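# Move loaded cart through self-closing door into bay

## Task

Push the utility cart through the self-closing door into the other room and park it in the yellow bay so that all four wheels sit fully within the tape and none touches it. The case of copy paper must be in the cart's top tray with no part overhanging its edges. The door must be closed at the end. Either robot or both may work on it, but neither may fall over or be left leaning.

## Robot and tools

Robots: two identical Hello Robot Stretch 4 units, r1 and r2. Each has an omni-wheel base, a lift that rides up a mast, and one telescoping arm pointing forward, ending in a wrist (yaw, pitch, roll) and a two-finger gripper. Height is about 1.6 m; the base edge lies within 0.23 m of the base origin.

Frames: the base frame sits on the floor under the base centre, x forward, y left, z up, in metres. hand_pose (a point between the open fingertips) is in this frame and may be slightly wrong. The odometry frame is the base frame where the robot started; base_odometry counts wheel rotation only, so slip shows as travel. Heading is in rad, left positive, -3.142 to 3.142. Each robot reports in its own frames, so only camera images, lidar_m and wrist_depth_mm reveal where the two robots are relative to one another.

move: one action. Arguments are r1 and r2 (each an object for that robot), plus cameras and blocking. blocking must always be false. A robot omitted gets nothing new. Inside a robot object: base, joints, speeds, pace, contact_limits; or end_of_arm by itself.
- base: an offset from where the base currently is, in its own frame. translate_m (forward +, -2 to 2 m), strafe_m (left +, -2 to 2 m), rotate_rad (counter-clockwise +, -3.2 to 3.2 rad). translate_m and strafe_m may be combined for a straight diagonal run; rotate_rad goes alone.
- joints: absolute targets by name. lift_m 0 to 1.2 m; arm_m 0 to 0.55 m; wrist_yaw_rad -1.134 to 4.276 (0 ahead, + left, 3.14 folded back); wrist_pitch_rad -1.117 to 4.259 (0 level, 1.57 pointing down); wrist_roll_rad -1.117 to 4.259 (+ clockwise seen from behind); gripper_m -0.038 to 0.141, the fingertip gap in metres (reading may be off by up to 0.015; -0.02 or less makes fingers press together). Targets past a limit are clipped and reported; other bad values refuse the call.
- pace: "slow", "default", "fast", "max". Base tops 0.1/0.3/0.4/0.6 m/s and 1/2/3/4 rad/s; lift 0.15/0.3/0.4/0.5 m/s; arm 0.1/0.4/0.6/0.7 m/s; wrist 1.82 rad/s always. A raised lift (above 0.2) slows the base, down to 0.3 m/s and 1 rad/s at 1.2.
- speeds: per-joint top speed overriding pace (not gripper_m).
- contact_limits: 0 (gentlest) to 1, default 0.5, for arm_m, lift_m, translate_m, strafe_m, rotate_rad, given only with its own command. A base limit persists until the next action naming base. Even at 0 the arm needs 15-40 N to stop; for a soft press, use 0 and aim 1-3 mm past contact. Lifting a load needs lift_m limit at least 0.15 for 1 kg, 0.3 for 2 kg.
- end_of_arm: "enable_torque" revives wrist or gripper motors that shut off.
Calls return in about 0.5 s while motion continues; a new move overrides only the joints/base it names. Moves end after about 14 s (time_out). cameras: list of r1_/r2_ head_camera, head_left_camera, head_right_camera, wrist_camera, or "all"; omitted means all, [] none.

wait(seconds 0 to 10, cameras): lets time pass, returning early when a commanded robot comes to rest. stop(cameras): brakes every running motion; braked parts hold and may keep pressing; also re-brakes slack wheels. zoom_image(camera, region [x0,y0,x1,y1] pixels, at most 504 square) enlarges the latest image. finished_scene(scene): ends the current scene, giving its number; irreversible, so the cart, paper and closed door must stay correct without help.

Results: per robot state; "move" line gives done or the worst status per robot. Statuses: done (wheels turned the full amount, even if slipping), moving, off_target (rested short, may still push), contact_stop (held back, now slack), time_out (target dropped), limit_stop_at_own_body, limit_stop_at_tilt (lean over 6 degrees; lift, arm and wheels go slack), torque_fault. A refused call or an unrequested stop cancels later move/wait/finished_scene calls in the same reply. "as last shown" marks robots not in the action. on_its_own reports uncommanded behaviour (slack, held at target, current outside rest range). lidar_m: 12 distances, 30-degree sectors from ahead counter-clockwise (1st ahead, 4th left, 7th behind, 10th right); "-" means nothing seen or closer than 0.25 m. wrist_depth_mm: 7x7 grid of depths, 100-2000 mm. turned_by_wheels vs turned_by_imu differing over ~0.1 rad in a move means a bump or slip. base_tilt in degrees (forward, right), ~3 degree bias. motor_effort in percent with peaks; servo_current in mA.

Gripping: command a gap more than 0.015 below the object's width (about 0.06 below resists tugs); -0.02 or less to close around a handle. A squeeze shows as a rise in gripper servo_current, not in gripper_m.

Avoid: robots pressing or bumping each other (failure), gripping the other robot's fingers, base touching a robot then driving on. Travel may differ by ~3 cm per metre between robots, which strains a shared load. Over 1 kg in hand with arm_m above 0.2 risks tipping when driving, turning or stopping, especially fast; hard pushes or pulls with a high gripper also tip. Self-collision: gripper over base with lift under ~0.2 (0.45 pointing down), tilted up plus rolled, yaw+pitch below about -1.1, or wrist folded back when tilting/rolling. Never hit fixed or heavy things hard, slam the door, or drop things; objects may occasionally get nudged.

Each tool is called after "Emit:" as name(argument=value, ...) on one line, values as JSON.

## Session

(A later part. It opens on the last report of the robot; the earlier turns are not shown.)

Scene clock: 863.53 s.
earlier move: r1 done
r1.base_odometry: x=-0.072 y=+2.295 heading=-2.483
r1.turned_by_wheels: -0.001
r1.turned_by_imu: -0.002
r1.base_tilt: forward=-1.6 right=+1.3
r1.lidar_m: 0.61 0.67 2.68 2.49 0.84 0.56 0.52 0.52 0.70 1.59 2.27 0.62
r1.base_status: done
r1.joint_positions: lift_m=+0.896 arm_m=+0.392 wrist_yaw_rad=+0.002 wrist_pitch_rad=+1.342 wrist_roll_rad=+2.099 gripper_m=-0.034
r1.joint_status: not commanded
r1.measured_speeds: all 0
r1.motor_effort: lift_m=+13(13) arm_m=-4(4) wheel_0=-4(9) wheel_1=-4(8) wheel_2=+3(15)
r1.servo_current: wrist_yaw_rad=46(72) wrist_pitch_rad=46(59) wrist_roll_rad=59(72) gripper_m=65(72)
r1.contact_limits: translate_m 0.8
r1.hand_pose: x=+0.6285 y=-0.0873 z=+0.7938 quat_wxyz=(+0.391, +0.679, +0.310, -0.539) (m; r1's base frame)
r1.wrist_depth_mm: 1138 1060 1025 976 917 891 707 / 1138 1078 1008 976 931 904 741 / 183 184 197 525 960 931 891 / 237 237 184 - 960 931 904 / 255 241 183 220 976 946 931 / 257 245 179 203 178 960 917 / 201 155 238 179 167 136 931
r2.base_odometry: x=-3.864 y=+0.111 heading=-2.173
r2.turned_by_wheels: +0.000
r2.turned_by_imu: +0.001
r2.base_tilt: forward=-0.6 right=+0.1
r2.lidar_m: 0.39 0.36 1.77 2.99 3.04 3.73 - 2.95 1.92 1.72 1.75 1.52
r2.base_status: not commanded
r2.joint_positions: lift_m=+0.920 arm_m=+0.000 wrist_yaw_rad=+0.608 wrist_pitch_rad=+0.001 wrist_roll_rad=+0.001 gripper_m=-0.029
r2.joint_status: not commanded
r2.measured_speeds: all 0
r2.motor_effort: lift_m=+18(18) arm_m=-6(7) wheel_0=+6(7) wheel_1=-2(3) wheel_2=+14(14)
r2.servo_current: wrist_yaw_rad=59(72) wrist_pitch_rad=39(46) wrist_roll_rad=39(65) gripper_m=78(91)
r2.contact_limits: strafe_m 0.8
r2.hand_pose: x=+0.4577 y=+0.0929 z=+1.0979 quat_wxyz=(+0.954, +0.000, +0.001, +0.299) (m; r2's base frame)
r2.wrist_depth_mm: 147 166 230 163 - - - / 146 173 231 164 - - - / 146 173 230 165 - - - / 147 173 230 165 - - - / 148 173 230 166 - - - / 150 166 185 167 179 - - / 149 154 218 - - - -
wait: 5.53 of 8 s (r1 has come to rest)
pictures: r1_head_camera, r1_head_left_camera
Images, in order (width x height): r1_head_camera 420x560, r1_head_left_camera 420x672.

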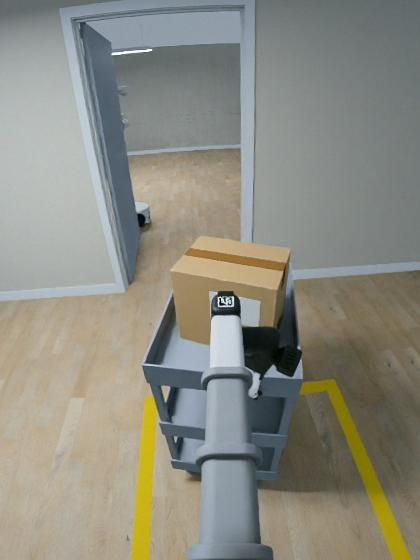

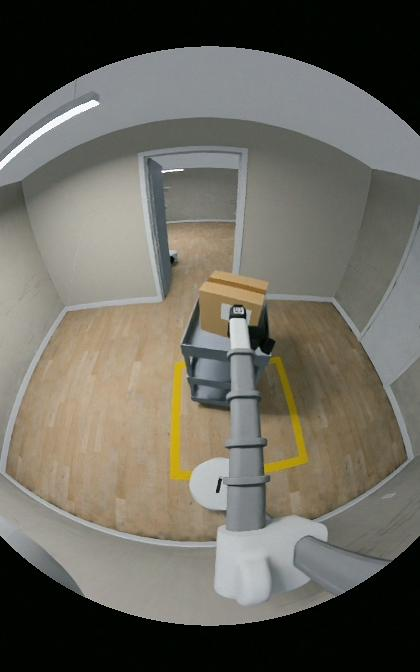

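Emit:
move(r1={"base":{"translate_m":-0.22,"strafe_m":-0.17},"contact_limits":{"translate_m":0.8},"pace":"slow"}, blocking=false, cameras=[])

Emit:
wait(seconds=5, cameras=[])

Emit:
move(r1={"joints":{"arm_m":0.25},"contact_limits":{"arm_m":0.8},"pace":"slow"}, blocking=false, cameras=[])

Emit:
wait(seconds=4, cameras=["r1_head_camera","r1_head_left_camera","r1_head_right_camera"])

Scene clock: 874.10 s.
move: r1 moving
r1.base_odometry: x=-0.069 y=+2.308 heading=-2.483
r1.turned_by_wheels: +0.001
r1.turned_by_imu: +0.000
r1.base_tilt: forward=-1.6 right=+1.3
r1.lidar_m: 0.61 0.66 2.69 2.49 0.83 0.56 0.50 0.52 0.68 1.55 2.23 0.61
r1.base_status: translate_m moving; strafe_m moving
r1.joint_positions: lift_m=+0.896 arm_m=+0.392 wrist_yaw_rad=+0.003 wrist_pitch_rad=+1.341 wrist_roll_rad=+2.099 gripper_m=-0.034
r1.joint_status: not commanded
r1.measured_speeds: translate_m=-0.041 strafe_m=-0.032 rotate_rad=+0.000 lift_m=+0.000 arm_m=+0.000 wrist_yaw_rad=+0.000 wrist_pitch_rad=+0.000 wrist_roll_rad=+0.000
r1.motor_effort: lift_m=+13(13) arm_m=-4(4) wheel_0=+6(6) wheel_1=-6(7) wheel_2=+10(13)
r1.servo_current: wrist_yaw_rad=52(59) wrist_pitch_rad=59(59) wrist_roll_rad=72(72) gripper_m=59(65)
r1.contact_limits: translate_m 0.8
r1.hand_pose: x=+0.6288 y=-0.0873 z=+0.7939 quat_wxyz=(+0.391, +0.679, +0.310, -0.538) (m; r1's base frame)
r1.wrist_depth_mm: 1138 1060 1025 991 931 904 715 / 1138 1078 1025 991 960 904 750 / 1138 172 199 699 946 904 878 / 233 236 183 - 976 946 904 / 256 242 179 222 1008 946 917 / 256 245 178 200 179 976 931 / 204 157 237 178 165 133 946
r2: as last shown
r2.lidar_m: 0.38 0.34 1.79 3.00 3.03 3.74 - 2.98 1.89 1.73 1.76 1.48
r2.motor_effort: lift_m=+18(18) arm_m=-7(7) wheel_0=+7(7) wheel_1=-2(2) wheel_2=+14(14)
r2.servo_current: wrist_yaw_rad=52(65) wrist_pitch_rad=39(46) wrist_roll_rad=52(52) gripper_m=78(85)
r2.contact_limits: strafe_m 0.8
r2.wrist_depth_mm: 147 166 231 164 - - - / 146 173 231 164 - - - / 146 173 230 164 - - - / 147 173 231 166 - - - / 149 173 231 166 - - - / 150 166 185 167 179 - - / 150 154 217 - - - -
pictures: none
No camera images: "cameras" was empty.

Scene clock: 877.60 s.
earlier move: r1 done
r1.base_odometry: x=-0.003 y=+2.564 heading=-2.482
r1.turned_by_wheels: +0.001
r1.turned_by_imu: +0.002
r1.base_tilt: forward=-1.6 right=+1.2
r1.lidar_m: 0.58 0.60 2.80 1.84 0.48 0.31 0.26 0.30 0.41 0.91 2.11 0.62
r1.base_status: done
r1.joint_positions: lift_m=+0.896 arm_m=+0.392 wrist_yaw_rad=+0.003 wrist_pitch_rad=+1.346 wrist_roll_rad=+2.099 gripper_m=-0.034
r1.joint_status: not commanded
r1.measured_speeds: all 0
r1.motor_effort: lift_m=+13(13) arm_m=-4(4) wheel_0=+11(15) wheel_1=+1(7) wheel_2=+6(13)
r1.servo_current: wrist_yaw_rad=46(65) wrist_pitch_rad=39(59) wrist_roll_rad=46(72) gripper_m=65(72)
r1.contact_limits: translate_m 0.8
r1.hand_pose: x=+0.6274 y=-0.0873 z=+0.7935 quat_wxyz=(+0.390, +0.678, +0.311, -0.540) (m; r1's base frame)
r1.wrist_depth_mm: 1118 1042 1008 976 931 904 741 / 1118 1098 1008 991 946 891 715 / 1160 172 298 991 976 931 866 / 181 219 198 - 976 946 931 / 241 239 174 220 991 976 931 / 257 243 180 198 177 960 931 / 260 158 233 160 - - -
r2.base_odometry: x=-3.864 y=+0.111 heading=-2.173
r2.turned_by_wheels: +0.000
r2.turned_by_imu: +0.000
r2.base_tilt: forward=-0.6 right=+0.1
r2.lidar_m: 0.38 0.34 1.76 3.01 3.06 3.78 - 2.95 1.90 1.74 1.76 1.50
r2.base_status: not commanded
r2.joint_positions: lift_m=+0.920 arm_m=+0.000 wrist_yaw_rad=+0.608 wrist_pitch_rad=+0.001 wrist_roll_rad=+0.001 gripper_m=-0.029
r2.joint_status: not commanded
r2.measured_speeds: all 0
r2.motor_effort: lift_m=+18(18) arm_m=-6(7) wheel_0=+6(7) wheel_1=-2(3) wheel_2=+13(14)
r2.servo_current: wrist_yaw_rad=52(65) wrist_pitch_rad=39(46) wrist_roll_rad=39(59) gripper_m=78(85)
r2.contact_limits: strafe_m 0.8
r2.hand_pose: x=+0.4577 y=+0.0929 z=+1.0979 quat_wxyz=(+0.954, +0.000, +0.001, +0.299) (m; r2's base frame)
r2.wrist_depth_mm: 147 166 229 163 - - - / 146 173 231 164 - - - / 146 173 231 165 - - - / 147 173 230 166 - - - / 149 173 231 166 - - - / 150 166 185 167 179 - - / 150 154 218 - - - -
wait: 3.50 of 5 s (r1 has come to rest)
pictures: none
No camera images: "cameras" was empty.

Scene clock: 878.10 s.
move: r1 moving
r1.base_odometry: x=-0.003 y=+2.564 heading=-2.482
r1.turned_by_wheels: +0.000
r1.turned_by_imu: +0.000
r1.base_tilt: forward=-1.6 right=+1.2
r1.lidar_m: 0.58 0.58 2.84 1.83 0.47 0.32 0.28 0.28 0.42 0.93 2.13 0.63
r1.base_status: not commanded
r1.joint_positions: lift_m=+0.896 arm_m=+0.380 wrist_yaw_rad=+0.003 wrist_pitch_rad=+1.343 wrist_roll_rad=+2.099 gripper_m=-0.034
r1.joint_status: arm_m moving
r1.measured_speeds: translate_m=+0.000 strafe_m=+0.000 rotate_rad=+0.000 lift_m=+0.000 arm_m=-0.048 wrist_yaw_rad=+0.004 wrist_pitch_rad=-0.015 wrist_roll_rad=+0.000
r1.motor_effort: lift_m=+13(13) arm_m=-5(8) wheel_0=+11(12) wheel_1=+1(1) wheel_2=+6(6)
r1.servo_current: wrist_yaw_rad=72(72) wrist_pitch_rad=46(52) wrist_roll_rad=59(65) gripper_m=59(65)
r1.contact_limits: arm_m 0.8; translate_m 0.8
r1.hand_pose: x=+0.6159 y=-0.0872 z=+0.7937 quat_wxyz=(+0.391, +0.678, +0.311, -0.539) (m; r1's base frame)
r1.wrist_depth_mm: 1118 1060 1025 976 931 891 750 / 1118 1078 1008 1008 931 891 723 / 1160 172 319 991 976 931 891 / 187 203 202 - 976 946 904 / 248 240 179 - 991 960 946 / 260 246 176 204 178 960 931 / 265 156 237 169 - 143 -
r2: as last shown
r2.base_tilt: forward=-0.6 right=+0.0
r2.lidar_m: 0.40 0.32 1.76 3.01 3.05 3.75 - 3.00 1.92 1.74 1.77 1.52
r2.motor_effort: lift_m=+18(18) arm_m=-7(7) wheel_0=+7(7) wheel_1=-2(3) wheel_2=+14(14)
r2.servo_current: wrist_yaw_rad=65(65) wrist_pitch_rad=46(46) wrist_roll_rad=46(52) gripper_m=78(85)
r2.contact_limits: strafe_m 0.8
r2.wrist_depth_mm: 147 167 230 163 - - - / 146 173 231 164 - - - / 146 173 230 164 - - - / 147 173 229 165 - - - / 149 173 230 166 - - - / 150 166 185 167 179 - - / 149 154 217 - - - -
pictures: none
No camera images: "cameras" was empty.

Scene clock: 880.30 s.
earlier move: r1 done
r1.base_odometry: x=-0.003 y=+2.564 heading=-2.483
r1.turned_by_wheels: -0.001
r1.turned_by_imu: -0.002
r1.base_tilt: forward=-1.6 right=+1.3
r1.lidar_m: 0.45 0.47 2.84 1.87 0.46 0.30 0.28 0.27 0.40 0.91 2.12 0.50
r1.base_status: not commanded
r1.joint_positions: lift_m=+0.896 arm_m=+0.250 wrist_yaw_rad=+0.003 wrist_pitch_rad=+1.342 wrist_roll_rad=+2.099 gripper_m=-0.034
r1.joint_status: all done
r1.measured_speeds: all 0
r1.motor_effort: lift_m=+13(13) arm_m=-5(10) wheel_0=-1(12) wheel_1=+0(1) wheel_2=+1(6)
r1.servo_current: wrist_yaw_rad=59(72) wrist_pitch_rad=52(52) wrist_roll_rad=33(72) gripper_m=59(72)
r1.contact_limits: arm_m 0.8; translate_m 0.8
r1.hand_pose: x=+0.4867 y=-0.0872 z=+0.7938 quat_wxyz=(+0.391, +0.679, +0.311, -0.539) (m; r1's base frame)
r1.wrist_depth_mm: 1138 1060 1025 976 931 891 691 / 1160 1118 1042 1008 931 891 691 / 1160 172 298 991 976 891 707 / 190 229 202 - 976 917 732 / 252 241 180 218 991 976 931 / 260 246 176 198 178 960 931 / 260 158 236 172 - 132 946
r2.base_odometry: x=-3.864 y=+0.111 heading=-2.173
r2.turned_by_wheels: +0.000
r2.turned_by_imu: +0.000
r2.base_tilt: forward=-0.6 right=+0.1
r2.lidar_m: 0.38 0.35 1.79 3.02 3.05 3.76 - 2.97 1.90 1.74 1.74 1.52
r2.base_status: not commanded
r2.joint_positions: lift_m=+0.920 arm_m=+0.000 wrist_yaw_rad=+0.608 wrist_pitch_rad=+0.001 wrist_roll_rad=+0.001 gripper_m=-0.029
r2.joint_status: not commanded
r2.measured_speeds: all 0
r2.motor_effort: lift_m=+18(18) arm_m=-7(7) wheel_0=+7(7) wheel_1=-2(3) wheel_2=+14(14)
r2.servo_current: wrist_yaw_rad=65(72) wrist_pitch_rad=46(46) wrist_roll_rad=46(59) gripper_m=78(91)
r2.contact_limits: strafe_m 0.8
r2.hand_pose: x=+0.4577 y=+0.0929 z=+1.0979 quat_wxyz=(+0.954, +0.000, +0.001, +0.299) (m; r2's base frame)
r2.wrist_depth_mm: 147 167 230 163 - - - / 145 173 230 164 - - - / 146 173 231 164 - - - / 147 173 230 165 - - - / 149 173 230 166 - - - / 150 166 185 167 179 - - / 150 154 218 - - - -
wait: 2.20 of 4 s (r1 has come to rest)
pictures: r1_head_camera, r1_head_left_camera, r1_head_right_camera
Images, in order (width x height): r1_head_camera 420x560, r1_head_left_camera 420x672, r1_head_right_camera 420x672.

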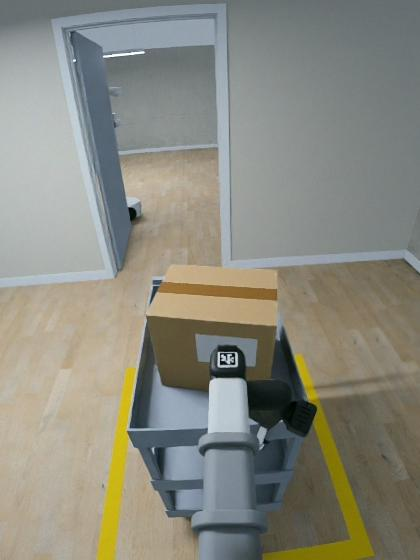

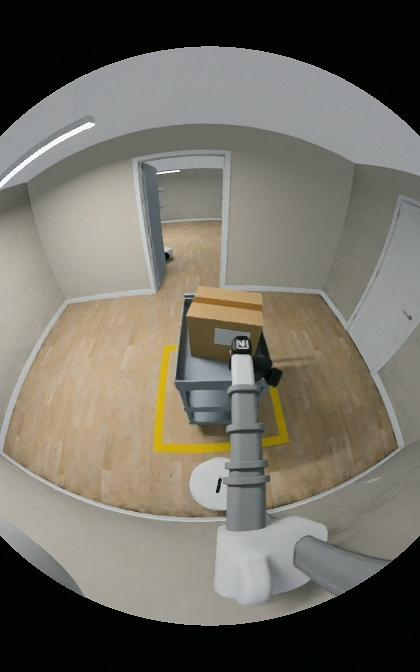

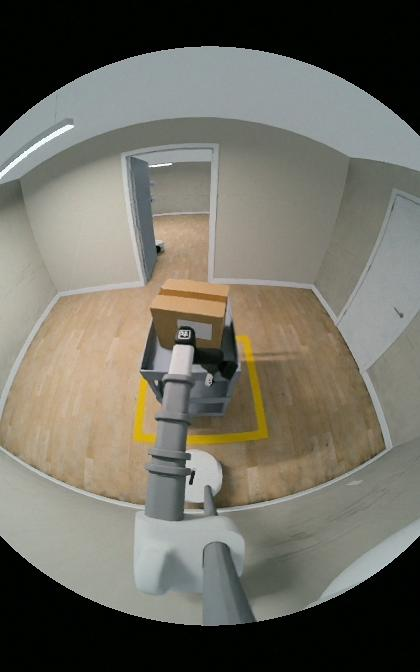

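Emit:
zoom_image(camera="r1_head_camera", region=[80, 330, 380, 560])

Emit:
zoom_image(camera="r1_head_left_camera", region=[140, 270, 300, 470])

Scaled by 1.680 from the camera's 420x560 image, which has a finer 600x800 frame.

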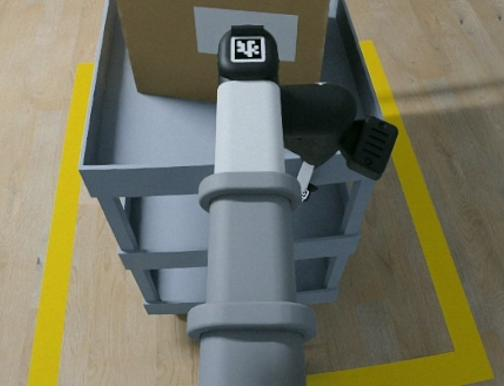

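Scaled by 2.520 from the camera's 420x672 image, which has a finer 600x960 frame.

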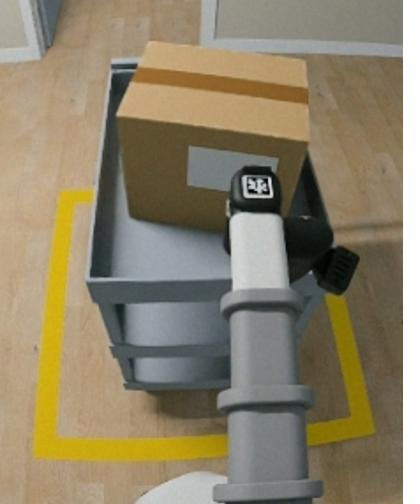

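Emit:
move(r1={"joints":{"gripper_m":0.06}}, blocking=false, cameras=[])

Emit:
wait(seconds=1.5, cameras=[])

Emit:
move(r1={"joints":{"lift_m":1.05}}, r2={"base":{"translate_m":0.27,"strafe_m":0.18},"joints":{"wrist_yaw_rad":0.25},"speeds":{"wrist_yaw_rad":0.15},"contact_limits":{"translate_m":0.8},"pace":"slow"}, blocking=false, cameras=[])

Emit:
wait(seconds=1.5, cameras=[])

Emit:
move(r1={"base":{"strafe_m":0.55}}, blocking=false, cameras=[])

Emit:
wait(seconds=3, cameras=["r1_head_camera","r1_head_left_camera","r1_head_right_camera","r2_head_camera"])

Scene clock: 912.13 s.
move: r1 moving
r1.base_odometry: x=-0.003 y=+2.564 heading=-2.484
r1.turned_by_wheels: +0.000
r1.turned_by_imu: -0.002
r1.base_tilt: forward=-1.6 right=+1.3
r1.lidar_m: 0.44 0.46 2.82 1.85 0.47 0.32 0.29 0.29 0.39 0.90 2.11 0.50
r1.base_status: not commanded
r1.joint_positions: lift_m=+0.896 arm_m=+0.250 wrist_yaw_rad=+0.003 wrist_pitch_rad=+1.344 wrist_roll_rad=+2.099 gripper_m=-0.009
r1.joint_status: gripper_m moving
r1.measured_speeds: translate_m=+0.000 strafe_m=+0.000 rotate_rad=+0.000 lift_m=+0.000 arm_m=+0.000 wrist_yaw_rad=-0.002 wrist_pitch_rad=+0.001 wrist_roll_rad=+0.000
r1.motor_effort: lift_m=+13(13) arm_m=-4(5) wheel_0=-1(2) wheel_1=+0(1) wheel_2=+1(1)
r1.servo_current: wrist_yaw_rad=52(65) wrist_pitch_rad=39(52) wrist_roll_rad=52(59) gripper_m=72(72)
r1.contact_limits: arm_m 0.8; translate_m 0.8
r1.hand_pose: x=+0.4862 y=-0.0872 z=+0.7937 quat_wxyz=(+0.391, +0.678, +0.311, -0.539) (m; r1's base frame)
r1.wrist_depth_mm: 1138 1078 1025 976 931 891 683 / 1118 1078 1042 1008 946 917 691 / 1182 171 301 991 960 904 707 / 191 225 206 - 976 931 759 / 253 243 181 - 991 976 904 / 262 248 177 199 179 976 917 / 263 156 241 167 - 133 946
r2: as last shown
r2.turned_by_imu: +0.004
r2.base_tilt: forward=-0.7 right=+0.0
r2.lidar_m: 0.40 0.31 1.76 3.00 3.05 3.74 - 2.97 1.89 1.72 1.74 1.51
r2.motor_effort: lift_m=+18(18) arm_m=-7(7) wheel_0=+6(7) wheel_1=-2(3) wheel_2=+14(14)
r2.servo_current: wrist_yaw_rad=65(65) wrist_pitch_rad=39(46) wrist_roll_rad=52(52) gripper_m=78(91)
r2.contact_limits: strafe_m 0.8
r2.wrist_depth_mm: 147 167 231 163 - - - / 146 173 230 164 - - - / 146 173 230 165 - - - / 147 173 230 165 - - - / 149 173 230 166 - - - / 150 166 185 167 179 - - / 149 154 218 - - - -
pictures: none
No camera images: "cameras" was empty.

Scene clock: 913.27 s.
earlier move: r1 done
r1.base_odometry: x=-0.003 y=+2.564 heading=-2.483
r1.turned_by_wheels: +0.000
r1.turned_by_imu: +0.000
r1.base_tilt: forward=-1.6 right=+1.3
r1.lidar_m: 0.46 0.46 2.82 1.84 0.47 0.31 0.27 0.28 0.41 0.91 2.11 0.50
r1.base_status: not commanded
r1.joint_positions: lift_m=+0.896 arm_m=+0.250 wrist_yaw_rad=+0.003 wrist_pitch_rad=+1.344 wrist_roll_rad=+2.099 gripper_m=+0.060
r1.joint_status: all done
r1.measured_speeds: all 0
r1.motor_effort: lift_m=+13(13) arm_m=-4(5) wheel_0=-1(2) wheel_1=+0(1) wheel_2=+1(1)
r1.servo_current: wrist_yaw_rad=33(65) wrist_pitch_rad=46(52) wrist_roll_rad=46(72) gripper_m=39(91)
r1.contact_limits: arm_m 0.8; translate_m 0.8
r1.hand_pose: x=+0.4861 y=-0.0873 z=+0.7937 quat_wxyz=(+0.391, +0.678, +0.311, -0.539) (m; r1's base frame)
r1.wrist_depth_mm: 1138 1078 1042 976 946 904 683 / 1160 1078 1025 991 931 878 691 / 1160 178 309 991 991 917 699 / 198 222 210 - 960 917 904 / 254 246 179 - 991 976 917 / 264 250 179 211 187 976 931 / 267 221 242 158 151 - 960
r2.base_odometry: x=-3.864 y=+0.111 heading=-2.173
r2.turned_by_wheels: +0.000
r2.turned_by_imu: +0.000
r2.base_tilt: forward=-0.6 right=+0.0
r2.lidar_m: 0.39 0.33 1.78 2.99 3.03 3.73 - 2.95 1.94 1.72 1.75 1.48
r2.base_status: not commanded
r2.joint_positions: lift_m=+0.920 arm_m=+0.000 wrist_yaw_rad=+0.608 wrist_pitch_rad=+0.001 wrist_roll_rad=+0.001 gripper_m=-0.029
r2.joint_status: not commanded
r2.measured_speeds: all 0
r2.motor_effort: lift_m=+18(18) arm_m=-7(7) wheel_0=+7(7) wheel_1=-2(3) wheel_2=+13(14)
r2.servo_current: wrist_yaw_rad=46(65) wrist_pitch_rad=39(46) wrist_roll_rad=33(52) gripper_m=78(91)
r2.contact_limits: strafe_m 0.8
r2.hand_pose: x=+0.4577 y=+0.0929 z=+1.0979 quat_wxyz=(+0.954, +0.000, +0.001, +0.299) (m; r2's base frame)
r2.wrist_depth_mm: 147 167 230 163 - - - / 146 173 229 164 - - - / 146 173 231 165 - - - / 147 172 230 165 - - - / 149 173 231 166 - - - / 150 166 185 167 179 - - / 149 154 219 - - - -
wait: 1.13 of 1.5 s (r1 has come to rest)
pictures: none
No camera images: "cameras" was empty.

Scene clock: 913.77 s.
move: r1 moving; r2 moving
r1.base_odometry: x=-0.003 y=+2.564 heading=-2.483
r1.turned_by_wheels: +0.000
r1.turned_by_imu: +0.000
r1.base_tilt: forward=-1.6 right=+1.3
r1.lidar_m: 0.47 0.48 2.84 1.83 0.49 0.30 0.27 0.30 0.39 0.93 2.11 0.50
r1.base_status: not commanded
r1.joint_positions: lift_m=+0.934 arm_m=+0.250 wrist_yaw_rad=+0.003 wrist_pitch_rad=+1.346 wrist_roll_rad=+2.099 gripper_m=+0.060
r1.joint_status: lift_m moving
r1.measured_speeds: translate_m=+0.000 strafe_m=+0.000 rotate_rad=+0.000 lift_m=+0.146 arm_m=+0.000 wrist_yaw_rad=+0.000 wrist_pitch_rad=+0.000 wrist_roll_rad=+0.000
r1.motor_effort: lift_m=+26(26) arm_m=-4(4) wheel_0=-1(1) wheel_1=+0(1) wheel_2=+1(1)
r1.servo_current: wrist_yaw_rad=33(65) wrist_pitch_rad=39(46) wrist_roll_rad=59(59) gripper_m=46(46)
r1.contact_limits: arm_m 0.8; translate_m 0.8
r1.hand_pose: x=+0.4854 y=-0.0873 z=+0.8306 quat_wxyz=(+0.390, +0.678, +0.311, -0.540) (m; r1's base frame)
r1.wrist_depth_mm: 1118 1078 1025 1008 960 931 707 / 1160 1098 1078 1008 960 788 715 / 1182 203 364 1008 1008 798 732 / 233 264 220 - 1008 960 759 / 279 274 213 256 1008 991 946 / 291 278 190 220 186 991 960 / 289 228 270 143 - 134 991
r2.base_odometry: x=-3.864 y=+0.097 heading=-2.173
r2.turned_by_wheels: +0.000
r2.turned_by_imu: +0.001
r2.base_tilt: forward=-0.7 right=+0.1
r2.lidar_m: 0.37 0.33 1.77 3.01 3.04 3.78 - 2.98 1.89 1.73 1.77 1.47
r2.base_status: translate_m moving; strafe_m moving
r2.joint_positions: lift_m=+0.920 arm_m=+0.000 wrist_yaw_rad=+0.565 wrist_pitch_rad=+0.001 wrist_roll_rad=+0.001 gripper_m=-0.029
r2.joint_status: wrist_yaw_rad moving
r2.measured_speeds: translate_m=+0.044 strafe_m=+0.029 rotate_rad=-0.001 lift_m=+0.000 arm_m=+0.000 wrist_yaw_rad=-0.160 wrist_pitch_rad=+0.000 wrist_roll_rad=+0.000
r2.motor_effort: lift_m=+18(18) arm_m=-1(7) wheel_0=+9(9) wheel_1=+11(11) wheel_2=-9(11)
r2.servo_current: wrist_yaw_rad=234(280) wrist_pitch_rad=39(46) wrist_roll_rad=59(59) gripper_m=85(85)
r2.contact_limits: translate_m 0.8
r2.hand_pose: x=+0.4612 y=+0.0806 z=+1.0979 quat_wxyz=(+0.960, +0.000, +0.001, +0.279) (m; r2's base frame)
r2.wrist_depth_mm: 142 181 213 160 - - - / 147 182 224 160 - - - / 148 182 224 161 - - - / 143 182 235 161 - - - / 143 182 224 162 - - - / 147 174 178 167 162 - - / 141 167 222 - - - -
pictures: none
No camera images: "cameras" was empty.

Scene clock: 915.00 s.
earlier move: r1 done; r2 moving
r1.base_odometry: x=-0.003 y=+2.564 heading=-2.483
r1.turned_by_wheels: +0.000
r1.turned_by_imu: +0.000
r1.base_tilt: forward=-1.6 right=+1.3
r1.lidar_m: 0.46 0.47 2.84 1.82 0.48 0.30 0.28 0.31 0.40 0.90 2.12 0.48
r1.base_status: not commanded
r1.joint_positions: lift_m=+1.050 arm_m=+0.250 wrist_yaw_rad=+0.003 wrist_pitch_rad=+1.346 wrist_roll_rad=+2.099 gripper_m=+0.060
r1.joint_status: all done
r1.measured_speeds: all 0
r1.motor_effort: lift_m=+24(27) arm_m=-4(4) wheel_0=-1(2) wheel_1=+0(1) wheel_2=+1(1)
r1.servo_current: wrist_yaw_rad=52(65) wrist_pitch_rad=46(52) wrist_roll_rad=46(65) gripper_m=46(52)
r1.contact_limits: arm_m 0.8; translate_m 0.8
r1.hand_pose: x=+0.4854 y=-0.0873 z=+0.9466 quat_wxyz=(+0.390, +0.678, +0.311, -0.540) (m; r1's base frame)
r1.wrist_depth_mm: 1281 1229 1160 1118 1060 1042 831 / 1281 1255 1205 1118 1078 866 831 / 1281 1281 377 1138 1118 878 831 / 1336 1205 384 349 1138 1078 878 / 1366 407 389 377 1118 1098 1060 / 427 387 198 379 186 1118 1060 / 294 227 330 143 329 134 1078
r2.base_odometry: x=-3.866 y=-0.017 heading=-2.174
r2.turned_by_wheels: -0.001
r2.turned_by_imu: +0.210
r2.base_tilt: forward=-2.6 right=+1.1
r2.lidar_m: 0.27 0.30 1.98 2.89 3.09 3.97 2.77 2.46 1.87 1.84 1.73 1.33
r2.base_status: translate_m moving; strafe_m moving
r2.joint_positions: lift_m=+0.920 arm_m=+0.000 wrist_yaw_rad=+0.352 wrist_pitch_rad=+0.007 wrist_roll_rad=+0.001 gripper_m=-0.029
r2.joint_status: wrist_yaw_rad moving
r2.measured_speeds: translate_m=+0.085 strafe_m=+0.056 rotate_rad=+0.001 lift_m=+0.000 arm_m=+0.000 wrist_yaw_rad=-0.143 wrist_pitch_rad=+0.000 wrist_roll_rad=+0.000
r2.motor_effort: lift_m=+21(21) arm_m=+10(11) wheel_0=-4(9) wheel_1=+10(16) wheel_2=-17(18)
r2.servo_current: wrist_yaw_rad=59(280) wrist_pitch_rad=46(52) wrist_roll_rad=39(59) gripper_m=78(91)
r2.contact_limits: translate_m 0.8
r2.hand_pose: x=+0.4714 y=+0.0173 z=+1.0961 quat_wxyz=(+0.985, +0.000, +0.003, +0.175) (m; r2's base frame)
r2.wrist_depth_mm: 125 153 177 119 - - - / 126 159 185 114 - - - / 130 153 178 116 - - - / 122 158 178 116 - - - / 122 153 185 119 - - - / 121 152 176 119 171 - - / 124 148 182 - - - -
wait: 1.23 of 1.5 s (r1 has come to rest)
pictures: none
No camera images: "cameras" was empty.

Scene clock: 915.50 s.
earlier move: r2 moving
move: r1 moving
r1.base_odometry: x=+0.019 y=+2.536 heading=-2.483
r1.turned_by_wheels: +0.000
r1.turned_by_imu: +0.000
r1.base_tilt: forward=-1.6 right=+1.3
r1.lidar_m: 0.44 0.46 2.80 1.86 0.48 0.32 0.28 0.30 0.42 0.92 2.16 0.50
r1.base_status: strafe_m moving
r1.joint_positions: lift_m=+1.050 arm_m=+0.250 wrist_yaw_rad=+0.003 wrist_pitch_rad=+1.346 wrist_roll_rad=+2.099 gripper_m=+0.060
r1.joint_status: not commanded
r1.measured_speeds: translate_m=-0.001 strafe_m=+0.140 rotate_rad=+0.006 lift_m=+0.000 arm_m=+0.000 wrist_yaw_rad=+0.000 wrist_pitch_rad=+0.000 wrist_roll_rad=+0.000
r1.motor_effort: lift_m=+24(24) arm_m=-4(4) wheel_0=-8(10) wheel_1=+8(10) wheel_2=+0(2)
r1.servo_current: wrist_yaw_rad=59(65) wrist_pitch_rad=39(52) wrist_roll_rad=46(59) gripper_m=39(52)
r1.contact_limits: arm_m 0.8
r1.hand_pose: x=+0.4854 y=-0.0873 z=+0.9466 quat_wxyz=(+0.390, +0.678, +0.311, -0.540) (m; r1's base frame)
r1.wrist_depth_mm: 1255 1205 1138 1118 1078 1042 820 / 1281 1281 1160 1138 1098 854 831 / 1308 1281 353 1160 1138 878 842 / 1336 397 384 345 1118 1098 866 / 413 407 392 377 1118 1098 1078 / 427 285 197 382 187 1118 1060 / 211 232 338 143 330 1098 1118
r2.base_odometry: x=-3.867 y=-0.067 heading=-2.174
r2.turned_by_wheels: +0.000
r2.turned_by_imu: +0.199
r2.base_tilt: forward=-1.4 right=+0.5
r2.lidar_m: 0.34 1.60 2.69 2.80 3.27 4.52 3.92 2.27 1.96 1.93 1.48 0.96
r2.base_status: translate_m moving; strafe_m moving
r2.joint_positions: lift_m=+0.920 arm_m=+0.000 wrist_yaw_rad=+0.269 wrist_pitch_rad=+0.003 wrist_roll_rad=+0.001 gripper_m=-0.029
r2.joint_status: wrist_yaw_rad moving
r2.measured_speeds: translate_m=+0.083 strafe_m=+0.053 rotate_rad=+0.010 lift_m=+0.001 arm_m=+0.000 wrist_yaw_rad=-0.175 wrist_pitch_rad=-0.013 wrist_roll_rad=+0.000
r2.motor_effort: lift_m=+20(21) arm_m=+10(11) wheel_0=-4(7) wheel_1=+7(11) wheel_2=-16(17)
r2.servo_current: wrist_yaw_rad=0(85) wrist_pitch_rad=46(59) wrist_roll_rad=46(52) gripper_m=72(85)
r2.contact_limits: translate_m 0.8
r2.hand_pose: x=+0.4718 y=-0.0078 z=+1.0970 quat_wxyz=(+0.991, +0.000, +0.002, +0.134) (m; r2's base frame)
r2.wrist_depth_mm: 132 156 178 118 319 - - / 135 160 183 116 319 - - / 135 156 183 116 332 - - / 135 156 178 116 330 - - / 135 156 182 121 329 - - / 132 155 163 118 178 - - / 134 147 177 - 347 129 -
pictures: none
No camera images: "cameras" was empty.

Scene clock: 918.17 s.
earlier move: r1 done; r2 moving
r1.base_odometry: x=+0.334 y=+2.129 heading=-2.484
r1.turned_by_wheels: +0.000
r1.turned_by_imu: +0.002
r1.base_tilt: forward=-1.6 right=+1.3
r1.lidar_m: 1.05 2.48 2.27 2.08 0.55 0.36 0.33 0.34 0.49 1.05 0.67 0.54
r1.base_status: done
r1.joint_positions: lift_m=+1.050 arm_m=+0.250 wrist_yaw_rad=+0.003 wrist_pitch_rad=+1.346 wrist_roll_rad=+2.099 gripper_m=+0.060
r1.joint_status: not commanded
r1.measured_speeds: all 0
r1.motor_effort: lift_m=+23(24) arm_m=-4(4) wheel_0=-2(13) wheel_1=+0(11) wheel_2=+0(2)
r1.servo_current: wrist_yaw_rad=33(72) wrist_pitch_rad=39(52) wrist_roll_rad=59(65) gripper_m=46(52)
r1.contact_limits: arm_m 0.8
r1.hand_pose: x=+0.4854 y=-0.0873 z=+0.9466 quat_wxyz=(+0.390, +0.678, +0.311, -0.540) (m; r1's base frame)
r1.wrist_depth_mm: 397 384 366 1138 1060 1042 831 / 394 389 - 1138 1078 854 842 / 415 - - 1138 1118 866 831 / - - 1205 1182 1138 1118 866 / 809 1308 1229 1182 1138 1078 1060 / 1366 1336 194 1182 187 1118 1078 / 1430 1336 1255 153 1182 1118 1078
r2.base_odometry: x=-3.868 y=-0.214 heading=-2.170
r2.turned_by_wheels: +0.003
r2.turned_by_imu: +0.169
r2.base_tilt: forward=-0.7 right=-0.1
r2.lidar_m: 0.36 0.45 2.64 2.69 3.51 4.62 3.36 2.24 2.10 1.88 1.27 0.64
r2.base_status: translate_m moving; strafe_m moving
r2.joint_positions: lift_m=+0.920 arm_m=+0.000 wrist_yaw_rad=+0.274 wrist_pitch_rad=-0.001 wrist_roll_rad=+0.001 gripper_m=-0.029
r2.joint_status: all done
r2.measured_speeds: translate_m=-0.003 strafe_m=+0.004 rotate_rad=+0.006 lift_m=+0.000 arm_m=+0.000 wrist_yaw_rad=+0.000 wrist_pitch_rad=+0.000 wrist_roll_rad=+0.000
r2.motor_effort: lift_m=+17(21) arm_m=+6(11) wheel_0=+23(26) wheel_1=+3(17) wheel_2=+8(18)
r2.servo_current: wrist_yaw_rad=143(150) wrist_pitch_rad=39(59) wrist_roll_rad=33(59) gripper_m=72(91)
r2.contact_limits: translate_m 0.8
r2.hand_pose: x=+0.4720 y=-0.0062 z=+1.0985 quat_wxyz=(+0.991, +0.001, +0.000, +0.136) (m; r2's base frame)
r2.wrist_depth_mm: - 208 146 234 247 265 285 / - 209 148 235 248 266 285 / - 209 214 235 249 268 286 / - 212 216 236 250 270 285 / - 213 153 236 252 270 289 / - 211 157 180 247 272 289 / - 211 220 - 250 279 293
wait: 2.67 of 3 s (r1 has come to rest)
pictures: r1_head_camera, r1_head_left_camera, r1_head_right_camera, r2_head_camera
Images, in order (width x height): r1_head_camera 420x560, r1_head_left_camera 420x672, r1_head_right_camera 420x672, r2_head_camera 420x560.

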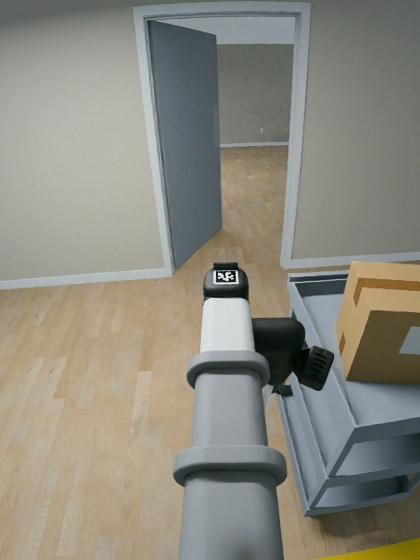

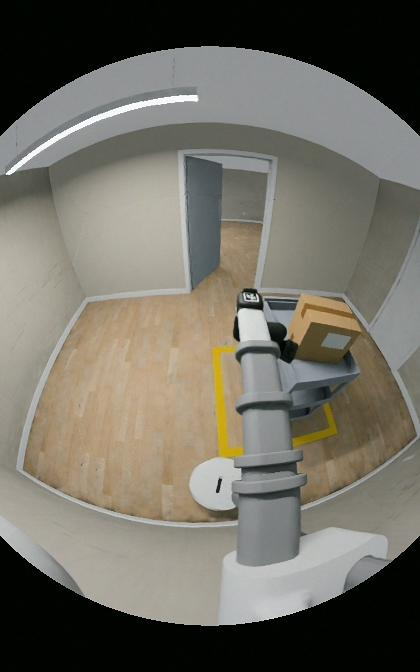

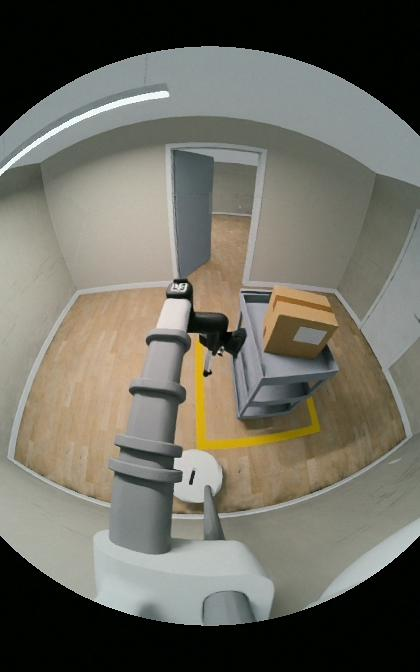

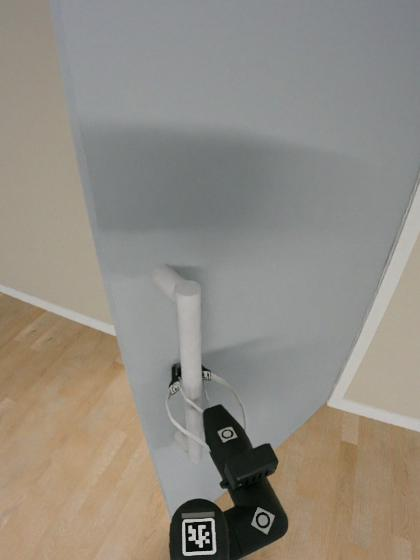

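Emit:
wait(seconds=1, cameras=["r2_head_camera","r1_head_camera"])

Emit:
zoom_image(camera="r1_head_camera", region=[120, 0, 330, 300])

Scene clock: 932.50 s.
earlier move: r2 done
r1.base_odometry: x=+0.334 y=+2.129 heading=-2.484
r1.turned_by_wheels: +0.000
r1.turned_by_imu: +0.000
r1.base_tilt: forward=-1.6 right=+1.3
r1.lidar_m: 1.03 2.49 2.22 2.09 0.55 0.37 0.32 0.35 0.47 1.05 0.67 0.52
r1.base_status: done
r1.joint_positions: lift_m=+1.050 arm_m=+0.250 wrist_yaw_rad=+0.003 wrist_pitch_rad=+1.346 wrist_roll_rad=+2.099 gripper_m=+0.060
r1.joint_status: not commanded
r1.measured_speeds: all 0
r1.motor_effort: lift_m=+24(24) arm_m=-4(4) wheel_0=-2(13) wheel_1=+0(11) wheel_2=+0(2)
r1.servo_current: wrist_yaw_rad=39(72) wrist_pitch_rad=46(52) wrist_roll_rad=46(72) gripper_m=39(52)
r1.contact_limits: arm_m 0.8
r1.hand_pose: x=+0.4854 y=-0.0873 z=+0.9466 quat_wxyz=(+0.390, +0.678, +0.311, -0.540) (m; r1's base frame)
r1.wrist_depth_mm: 394 384 368 1138 1078 1042 831 / 397 392 - 1138 1078 854 842 / 413 - - 1160 1118 866 854 / - - 1182 1160 1138 1098 866 / 788 1281 1229 1182 1138 1098 1060 / 1430 1336 193 1205 187 1118 1078 / 1397 1308 1281 152 1182 1118 1098
r2.base_odometry: x=-3.868 y=-0.214 heading=-2.171
r2.turned_by_wheels: -0.001
r2.turned_by_imu: +0.095
r2.base_tilt: forward=-0.7 right=+0.0
r2.lidar_m: 0.40 1.71 2.63 2.72 3.76 4.63 3.01 2.20 2.10 1.66 1.19 0.57
r2.base_status: done
r2.joint_positions: lift_m=+0.920 arm_m=+0.000 wrist_yaw_rad=+0.274 wrist_pitch_rad=-0.001 wrist_roll_rad=+0.001 gripper_m=-0.029
r2.joint_status: all done
r2.measured_speeds: all 0
r2.on_its_own: wrist_yaw_rad is at rest, and its servo_current (143 mA) is outside its rest range (0 to 104 mA)
r2.motor_effort: lift_m=+17(21) arm_m=+5(11) wheel_0=+14(26) wheel_1=+1(17) wheel_2=+10(18)
r2.servo_current: wrist_yaw_rad=143(156) wrist_pitch_rad=39(59) wrist_roll_rad=52(59) gripper_m=78(91)
r2.contact_limits: translate_m 0.8
r2.hand_pose: x=+0.4721 y=-0.0062 z=+1.0985 quat_wxyz=(+0.991, +0.001, +0.000, +0.136) (m; r2's base frame)
r2.wrist_depth_mm: - - 236 242 248 254 260 / - - 236 244 249 256 262 / - - 237 244 250 255 263 / - - 239 246 251 258 263 / - - 239 174 253 258 264 / - - 180 166 250 259 266 / - - 242 - 253 263 266
wait: 0.00 of 1 s (r2 has come to rest)
pictures: r1_head_camera, r2_head_camera
Images, in order (width x height): r1_head_camera 420x560, r2_head_camera 420x560.

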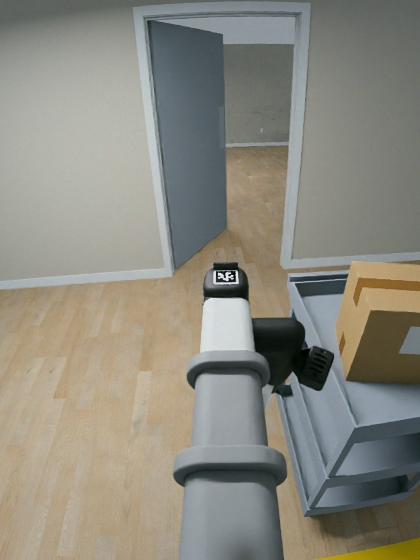

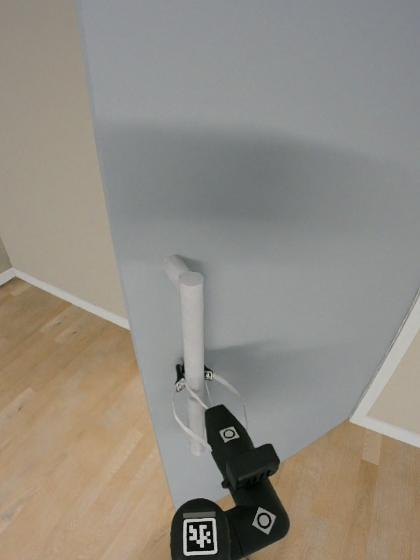

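Scaled by 1.680 from the camera's 420x560 image, which has a finer 600x800 frame.

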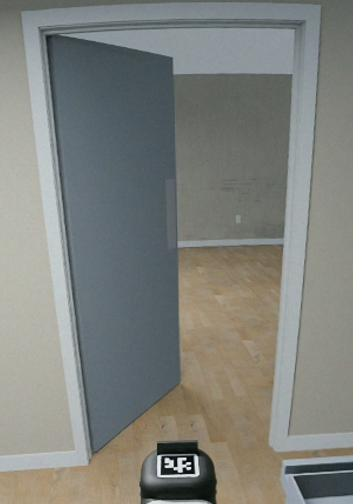

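Emit:
move(r2={"base":{"translate_m":0.12},"contact_limits":{"translate_m":0.8},"pace":"slow"}, blocking=false, cameras=[])

Emit:
wait(seconds=2.5, cameras=["r2_head_camera"])

Emit:
move(r2={"joints":{"gripper_m":0.14}}, blocking=false, cameras=[])

Emit:
wait(seconds=3, cameras=["r2_head_camera"])

Emit:
wait(seconds=3, cameras=["r2_head_camera","r1_head_camera"])

Scene clock: 942.23 s.
move: r2 moving
r1: as last shown
r1.base_tilt: forward=-1.5 right=+1.2
r1.lidar_m: 1.04 2.47 2.27 2.08 0.56 0.34 0.32 0.34 0.48 1.06 0.66 0.55
r1.motor_effort: lift_m=+23(24) arm_m=-4(4) wheel_0=-2(2) wheel_1=+0(0) wheel_2=+0(0)
r1.servo_current: wrist_yaw_rad=52(59) wrist_pitch_rad=46(46) wrist_roll_rad=52(59) gripper_m=46(46)
r1.contact_limits: arm_m 0.8
r1.wrist_depth_mm: 399 384 366 1118 1078 1025 831 / 394 397 - 1138 1078 854 831 / 415 - - 1138 1118 878 842 / - - 1205 1160 1118 1078 878 / 798 1281 1229 1182 1118 1098 1042 / 1397 1366 193 1229 188 1118 1060 / 1397 1336 1308 153 1182 1118 1078
r2.base_odometry: x=-3.875 y=-0.224 heading=-2.169
r2.turned_by_wheels: +0.002
r2.turned_by_imu: +0.003
r2.base_tilt: forward=-0.7 right=+0.0
r2.lidar_m: 0.39 1.67 2.62 2.75 3.75 4.63 3.04 2.21 2.12 1.63 1.18 0.59
r2.base_status: translate_m moving
r2.joint_positions: lift_m=+0.920 arm_m=+0.000 wrist_yaw_rad=+0.274 wrist_pitch_rad=-0.001 wrist_roll_rad=+0.001 gripper_m=-0.029
r2.joint_status: not commanded
r2.measured_speeds: translate_m=+0.049 strafe_m=-0.001 rotate_rad=+0.001 lift_m=+0.000 arm_m=+0.000 wrist_yaw_rad=+0.000 wrist_pitch_rad=+0.000 wrist_roll_rad=+0.000
r2.motor_effort: lift_m=+17(17) arm_m=+4(5) wheel_0=+20(23) wheel_1=+8(8) wheel_2=+0(9)
r2.servo_current: wrist_yaw_rad=150(150) wrist_pitch_rad=39(46) wrist_roll_rad=46(52) gripper_m=78(85)
r2.contact_limits: translate_m 0.8
r2.hand_pose: x=+0.4721 y=-0.0062 z=+1.0985 quat_wxyz=(+0.991, +0.001, +0.000, +0.136) (m; r2's base frame)
r2.wrist_depth_mm: - - 236 240 246 250 255 / - - 236 243 248 251 256 / - - 236 244 248 253 257 / - - 238 245 249 255 258 / - - 239 204 250 256 260 / - - 177 170 251 257 262 / - 240 241 - 252 260 263
pictures: none
No camera images: "cameras" was empty.

Scene clock: 944.23 s.
earlier move: r2 done
r1.base_odometry: x=+0.334 y=+2.129 heading=-2.484
r1.turned_by_wheels: +0.000
r1.turned_by_imu: +0.000
r1.base_tilt: forward=-1.6 right=+1.2
r1.lidar_m: 1.01 2.49 2.25 2.07 0.54 0.37 0.32 0.34 0.45 1.04 0.68 0.53
r1.base_status: not commanded
r1.joint_positions: lift_m=+1.050 arm_m=+0.250 wrist_yaw_rad=+0.003 wrist_pitch_rad=+1.346 wrist_roll_rad=+2.099 gripper_m=+0.060
r1.joint_status: not commanded
r1.measured_speeds: all 0
r1.motor_effort: lift_m=+24(24) arm_m=-4(4) wheel_0=-2(3) wheel_1=+0(1) wheel_2=+0(0)
r1.servo_current: wrist_yaw_rad=33(65) wrist_pitch_rad=33(52) wrist_roll_rad=52(65) gripper_m=39(46)
r1.contact_limits: arm_m 0.8
r1.hand_pose: x=+0.4854 y=-0.0873 z=+0.9466 quat_wxyz=(+0.390, +0.678, +0.311, -0.540) (m; r1's base frame)
r1.wrist_depth_mm: 394 384 370 1118 1078 1042 831 / 397 394 - 1118 1078 854 820 / 415 - - 1160 1138 878 842 / - - 1229 1138 1160 1078 878 / 788 1336 1229 1182 1160 1098 1060 / 1397 1336 194 1229 187 1098 1078 / 1430 1336 1281 153 1160 1098 1078
r2.base_odometry: x=-3.936 y=-0.313 heading=-2.169
r2.turned_by_wheels: +0.000
r2.turned_by_imu: +0.151
r2.base_tilt: forward=-0.6 right=+0.0
r2.lidar_m: 0.38 1.81 2.53 2.80 4.41 4.79 2.72 2.24 2.20 1.26 0.77 0.51
r2.base_status: done
r2.joint_positions: lift_m=+0.920 arm_m=+0.000 wrist_yaw_rad=+0.278 wrist_pitch_rad=-0.001 wrist_roll_rad=+0.001 gripper_m=-0.029
r2.joint_status: not commanded
r2.measured_speeds: all 0
r2.on_its_own: wrist_yaw_rad is at rest, and its servo_current (182 mA) is outside its rest range (0 to 104 mA)
r2.motor_effort: lift_m=+17(17) arm_m=-5(5) wheel_0=+13(32) wheel_1=+4(11) wheel_2=+9(18)
r2.servo_current: wrist_yaw_rad=182(189) wrist_pitch_rad=39(46) wrist_roll_rad=46(59) gripper_m=72(85)
r2.contact_limits: translate_m 0.8
r2.hand_pose: x=+0.4723 y=-0.0050 z=+1.0985 quat_wxyz=(+0.990, +0.001, +0.000, +0.138) (m; r2's base frame)
r2.wrist_depth_mm: - - 257 164 226 214 206 / - - 259 164 228 215 - / - - 260 169 229 217 208 / - - 260 169 231 216 208 / - - - 169 232 220 210 / - - 185 167 227 220 211 / - - - - 232 216 211
wait: 2.00 of 2.5 s (r2 has come to rest)
pictures: r2_head_camera
Images, in order (width x height): r2_head_camera 420x560.

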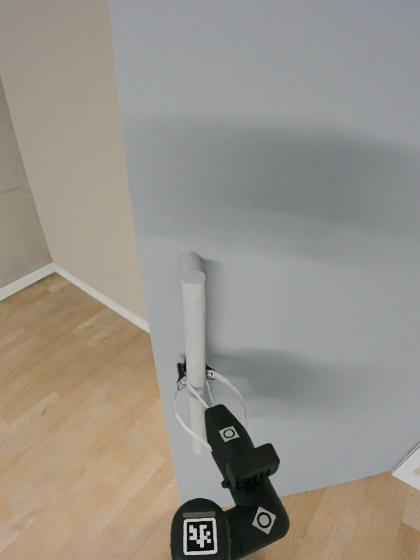

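Scene clock: 944.73 s.
move: r2 moving
r1: as last shown
r1.base_tilt: forward=-1.5 right=+1.3
r1.lidar_m: 1.02 2.48 2.25 2.09 0.54 0.36 0.32 0.34 0.48 1.06 0.67 0.56
r1.motor_effort: lift_m=+24(24) arm_m=-4(4) wheel_0=-2(2) wheel_1=+0(1) wheel_2=+0(0)
r1.servo_current: wrist_yaw_rad=33(65) wrist_pitch_rad=39(52) wrist_roll_rad=46(52) gripper_m=39(46)
r1.contact_limits: arm_m 0.8
r1.wrist_depth_mm: 394 387 370 1118 1078 1042 831 / 394 392 - 1138 1098 878 831 / 415 - - 1138 1138 866 854 / - - 1205 1182 1138 1078 878 / 788 1281 1255 1205 1138 1098 1078 / 1397 1308 195 1229 188 1118 1060 / 1397 1336 1281 153 1160 1118 1078
r2.base_odometry: x=-3.936 y=-0.313 heading=-2.169
r2.turned_by_wheels: +0.000
r2.turned_by_imu: +0.000
r2.base_tilt: forward=-0.6 right=+0.0
r2.lidar_m: 0.41 1.81 2.52 2.80 4.43 4.78 2.75 2.23 2.23 1.28 0.76 0.53
r2.base_status: not commanded
r2.joint_positions: lift_m=+0.920 arm_m=+0.000 wrist_yaw_rad=+0.278 wrist_pitch_rad=-0.001 wrist_roll_rad=+0.001 gripper_m=-0.003
r2.joint_status: gripper_m moving
r2.measured_speeds: all 0
r2.motor_effort: lift_m=+17(17) arm_m=-5(5) wheel_0=+13(13) wheel_1=+4(5) wheel_2=+9(9)
r2.servo_current: wrist_yaw_rad=182(195) wrist_pitch_rad=46(46) wrist_roll_rad=46(52) gripper_m=104(104)
r2.contact_limits: translate_m 0.8
r2.hand_pose: x=+0.4723 y=-0.0050 z=+1.0985 quat_wxyz=(+0.990, +0.001, +0.000, +0.138) (m; r2's base frame)
r2.wrist_depth_mm: - - 263 173 232 218 209 / - - 262 239 232 220 210 / - - 265 173 234 220 211 / - - 266 173 235 221 213 / - - - 173 236 222 214 / - - 187 180 231 223 213 / - - - - 236 220 214
pictures: none
No camera images: "cameras" was empty.

Scene clock: 946.73 s.
earlier move: r2 done
r1.base_odometry: x=+0.334 y=+2.129 heading=-2.484
r1.turned_by_wheels: +0.000
r1.turned_by_imu: +0.000
r1.base_tilt: forward=-1.6 right=+1.2
r1.lidar_m: 1.05 2.50 2.25 2.09 0.54 0.35 0.33 0.35 0.48 1.06 0.68 0.54
r1.base_status: not commanded
r1.joint_positions: lift_m=+1.050 arm_m=+0.250 wrist_yaw_rad=+0.003 wrist_pitch_rad=+1.346 wrist_roll_rad=+2.099 gripper_m=+0.060
r1.joint_status: not commanded
r1.measured_speeds: all 0
r1.motor_effort: lift_m=+24(24) arm_m=-4(4) wheel_0=-2(2) wheel_1=+0(1) wheel_2=+0(0)
r1.servo_current: wrist_yaw_rad=46(72) wrist_pitch_rad=46(52) wrist_roll_rad=46(59) gripper_m=39(46)
r1.contact_limits: arm_m 0.8
r1.hand_pose: x=+0.4854 y=-0.0873 z=+0.9466 quat_wxyz=(+0.390, +0.678, +0.311, -0.540) (m; r1's base frame)
r1.wrist_depth_mm: 397 387 370 1138 1078 1042 820 / 392 394 - 1098 1118 878 820 / 413 - - 1138 1118 878 831 / - - 1205 1182 1118 1098 866 / 788 1281 1255 1182 1138 1098 1060 / 1397 1336 194 1205 188 1118 1098 / 1397 1336 1281 152 1182 1118 1098
r2.base_odometry: x=-3.936 y=-0.313 heading=-2.170
r2.turned_by_wheels: -0.001
r2.turned_by_imu: -0.001
r2.base_tilt: forward=-0.7 right=+0.1
r2.lidar_m: 0.86 1.81 2.52 2.80 4.39 4.77 2.73 2.22 2.22 1.29 0.94 0.86
r2.base_status: not commanded
r2.joint_positions: lift_m=+0.920 arm_m=+0.000 wrist_yaw_rad=+0.253 wrist_pitch_rad=-0.001 wrist_roll_rad=+0.001 gripper_m=+0.140
r2.joint_status: all done
r2.measured_speeds: all 0
r2.on_its_own: wrist_yaw_rad moved -0.025 to your old target +0.250
r2.motor_effort: lift_m=+17(17) arm_m=-5(5) wheel_0=+2(13) wheel_1=+3(5) wheel_2=+3(9)
r2.servo_current: wrist_yaw_rad=59(195) wrist_pitch_rad=39(52) wrist_roll_rad=59(59) gripper_m=59(124)
r2.contact_limits: translate_m 0.8
r2.hand_pose: x=+0.4721 y=-0.0125 z=+1.0985 quat_wxyz=(+0.992, +0.001, +0.000, +0.126) (m; r2's base frame)
r2.wrist_depth_mm: - - - - - - - / - - - - 634 - - / - - - - 691 - - / - - - - 603 - - / - - - - 597 - - / - - 196 157 196 183 - / - - - - - - -
wait: 2.00 of 3 s (r2 has come to rest)
pictures: r2_head_camera
Images, in order (width x height): r2_head_camera 420x560.

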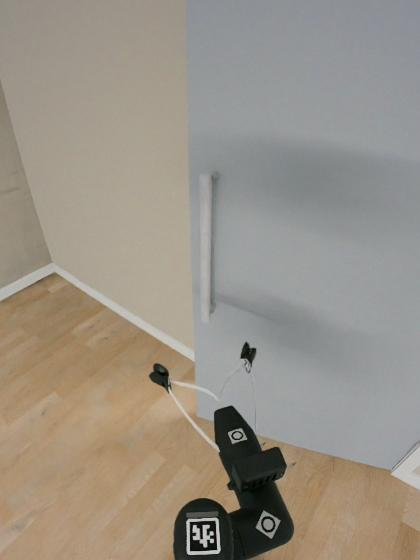

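Scene clock: 949.73 s.
r1.base_odometry: x=+0.334 y=+2.129 heading=-2.484
r1.turned_by_wheels: +0.000
r1.turned_by_imu: +0.000
r1.base_tilt: forward=-1.6 right=+1.3
r1.lidar_m: 1.04 2.48 2.25 2.08 0.53 0.36 0.34 0.36 0.48 1.04 0.67 0.53
r1.base_status: not commanded
r1.joint_positions: lift_m=+1.050 arm_m=+0.250 wrist_yaw_rad=+0.003 wrist_pitch_rad=+1.346 wrist_roll_rad=+2.099 gripper_m=+0.060
r1.joint_status: not commanded
r1.measured_speeds: all 0
r1.motor_effort: lift_m=+23(24) arm_m=-4(4) wheel_0=-2(2) wheel_1=+0(1) wheel_2=+0(0)
r1.servo_current: wrist_yaw_rad=59(72) wrist_pitch_rad=46(52) wrist_roll_rad=46(59) gripper_m=46(46)
r1.contact_limits: arm_m 0.8
r1.hand_pose: x=+0.4854 y=-0.0873 z=+0.9466 quat_wxyz=(+0.390, +0.678, +0.311, -0.540) (m; r1's base frame)
r1.wrist_depth_mm: 394 382 370 1118 1078 1060 809 / 394 394 - 1138 1078 854 842 / 415 - - 1138 1118 878 842 / - - 1229 1205 1098 1078 891 / 798 1308 1255 1182 1138 1118 1060 / 1397 1336 193 1205 188 1138 1060 / 1430 1336 1281 152 1138 1098 1078
r2.base_odometry: x=-3.936 y=-0.313 heading=-2.170
r2.turned_by_wheels: +0.000
r2.turned_by_imu: +0.000
r2.base_tilt: forward=-0.6 right=+0.1
r2.lidar_m: 1.11 1.77 2.52 2.81 4.38 4.79 2.74 2.24 2.20 1.28 1.06 1.01
r2.base_status: not commanded
r2.joint_positions: lift_m=+0.920 arm_m=+0.000 wrist_yaw_rad=+0.253 wrist_pitch_rad=-0.001 wrist_roll_rad=+0.001 gripper_m=+0.140
r2.joint_status: all done
r2.measured_speeds: all 0
r2.motor_effort: lift_m=+17(17) arm_m=-4(5) wheel_0=+2(13) wheel_1=+3(5) wheel_2=+3(9)
r2.servo_current: wrist_yaw_rad=39(195) wrist_pitch_rad=39(52) wrist_roll_rad=59(59) gripper_m=52(124)
r2.contact_limits: translate_m 0.8
r2.hand_pose: x=+0.4721 y=-0.0125 z=+1.0985 quat_wxyz=(+0.992, +0.001, +0.000, +0.126) (m; r2's base frame)
r2.wrist_depth_mm: - - - - - - - / - - - - - - - / - - - - - - - / - - - - - - - / - - - - - - - / - - 196 157 187 184 - / - - - - - - -
wait: 3.00 s; at rest by 0.27 s
pictures: r1_head_camera, r2_head_camera
Images, in order (width x height): r1_head_camera 420x560, r2_head_camera 420x560.

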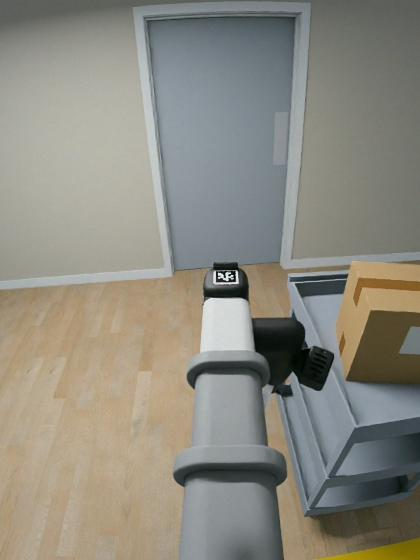

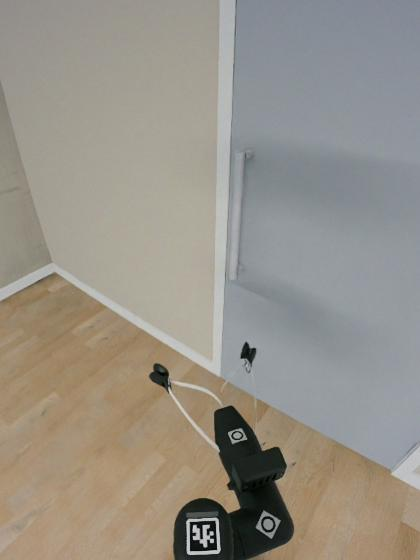

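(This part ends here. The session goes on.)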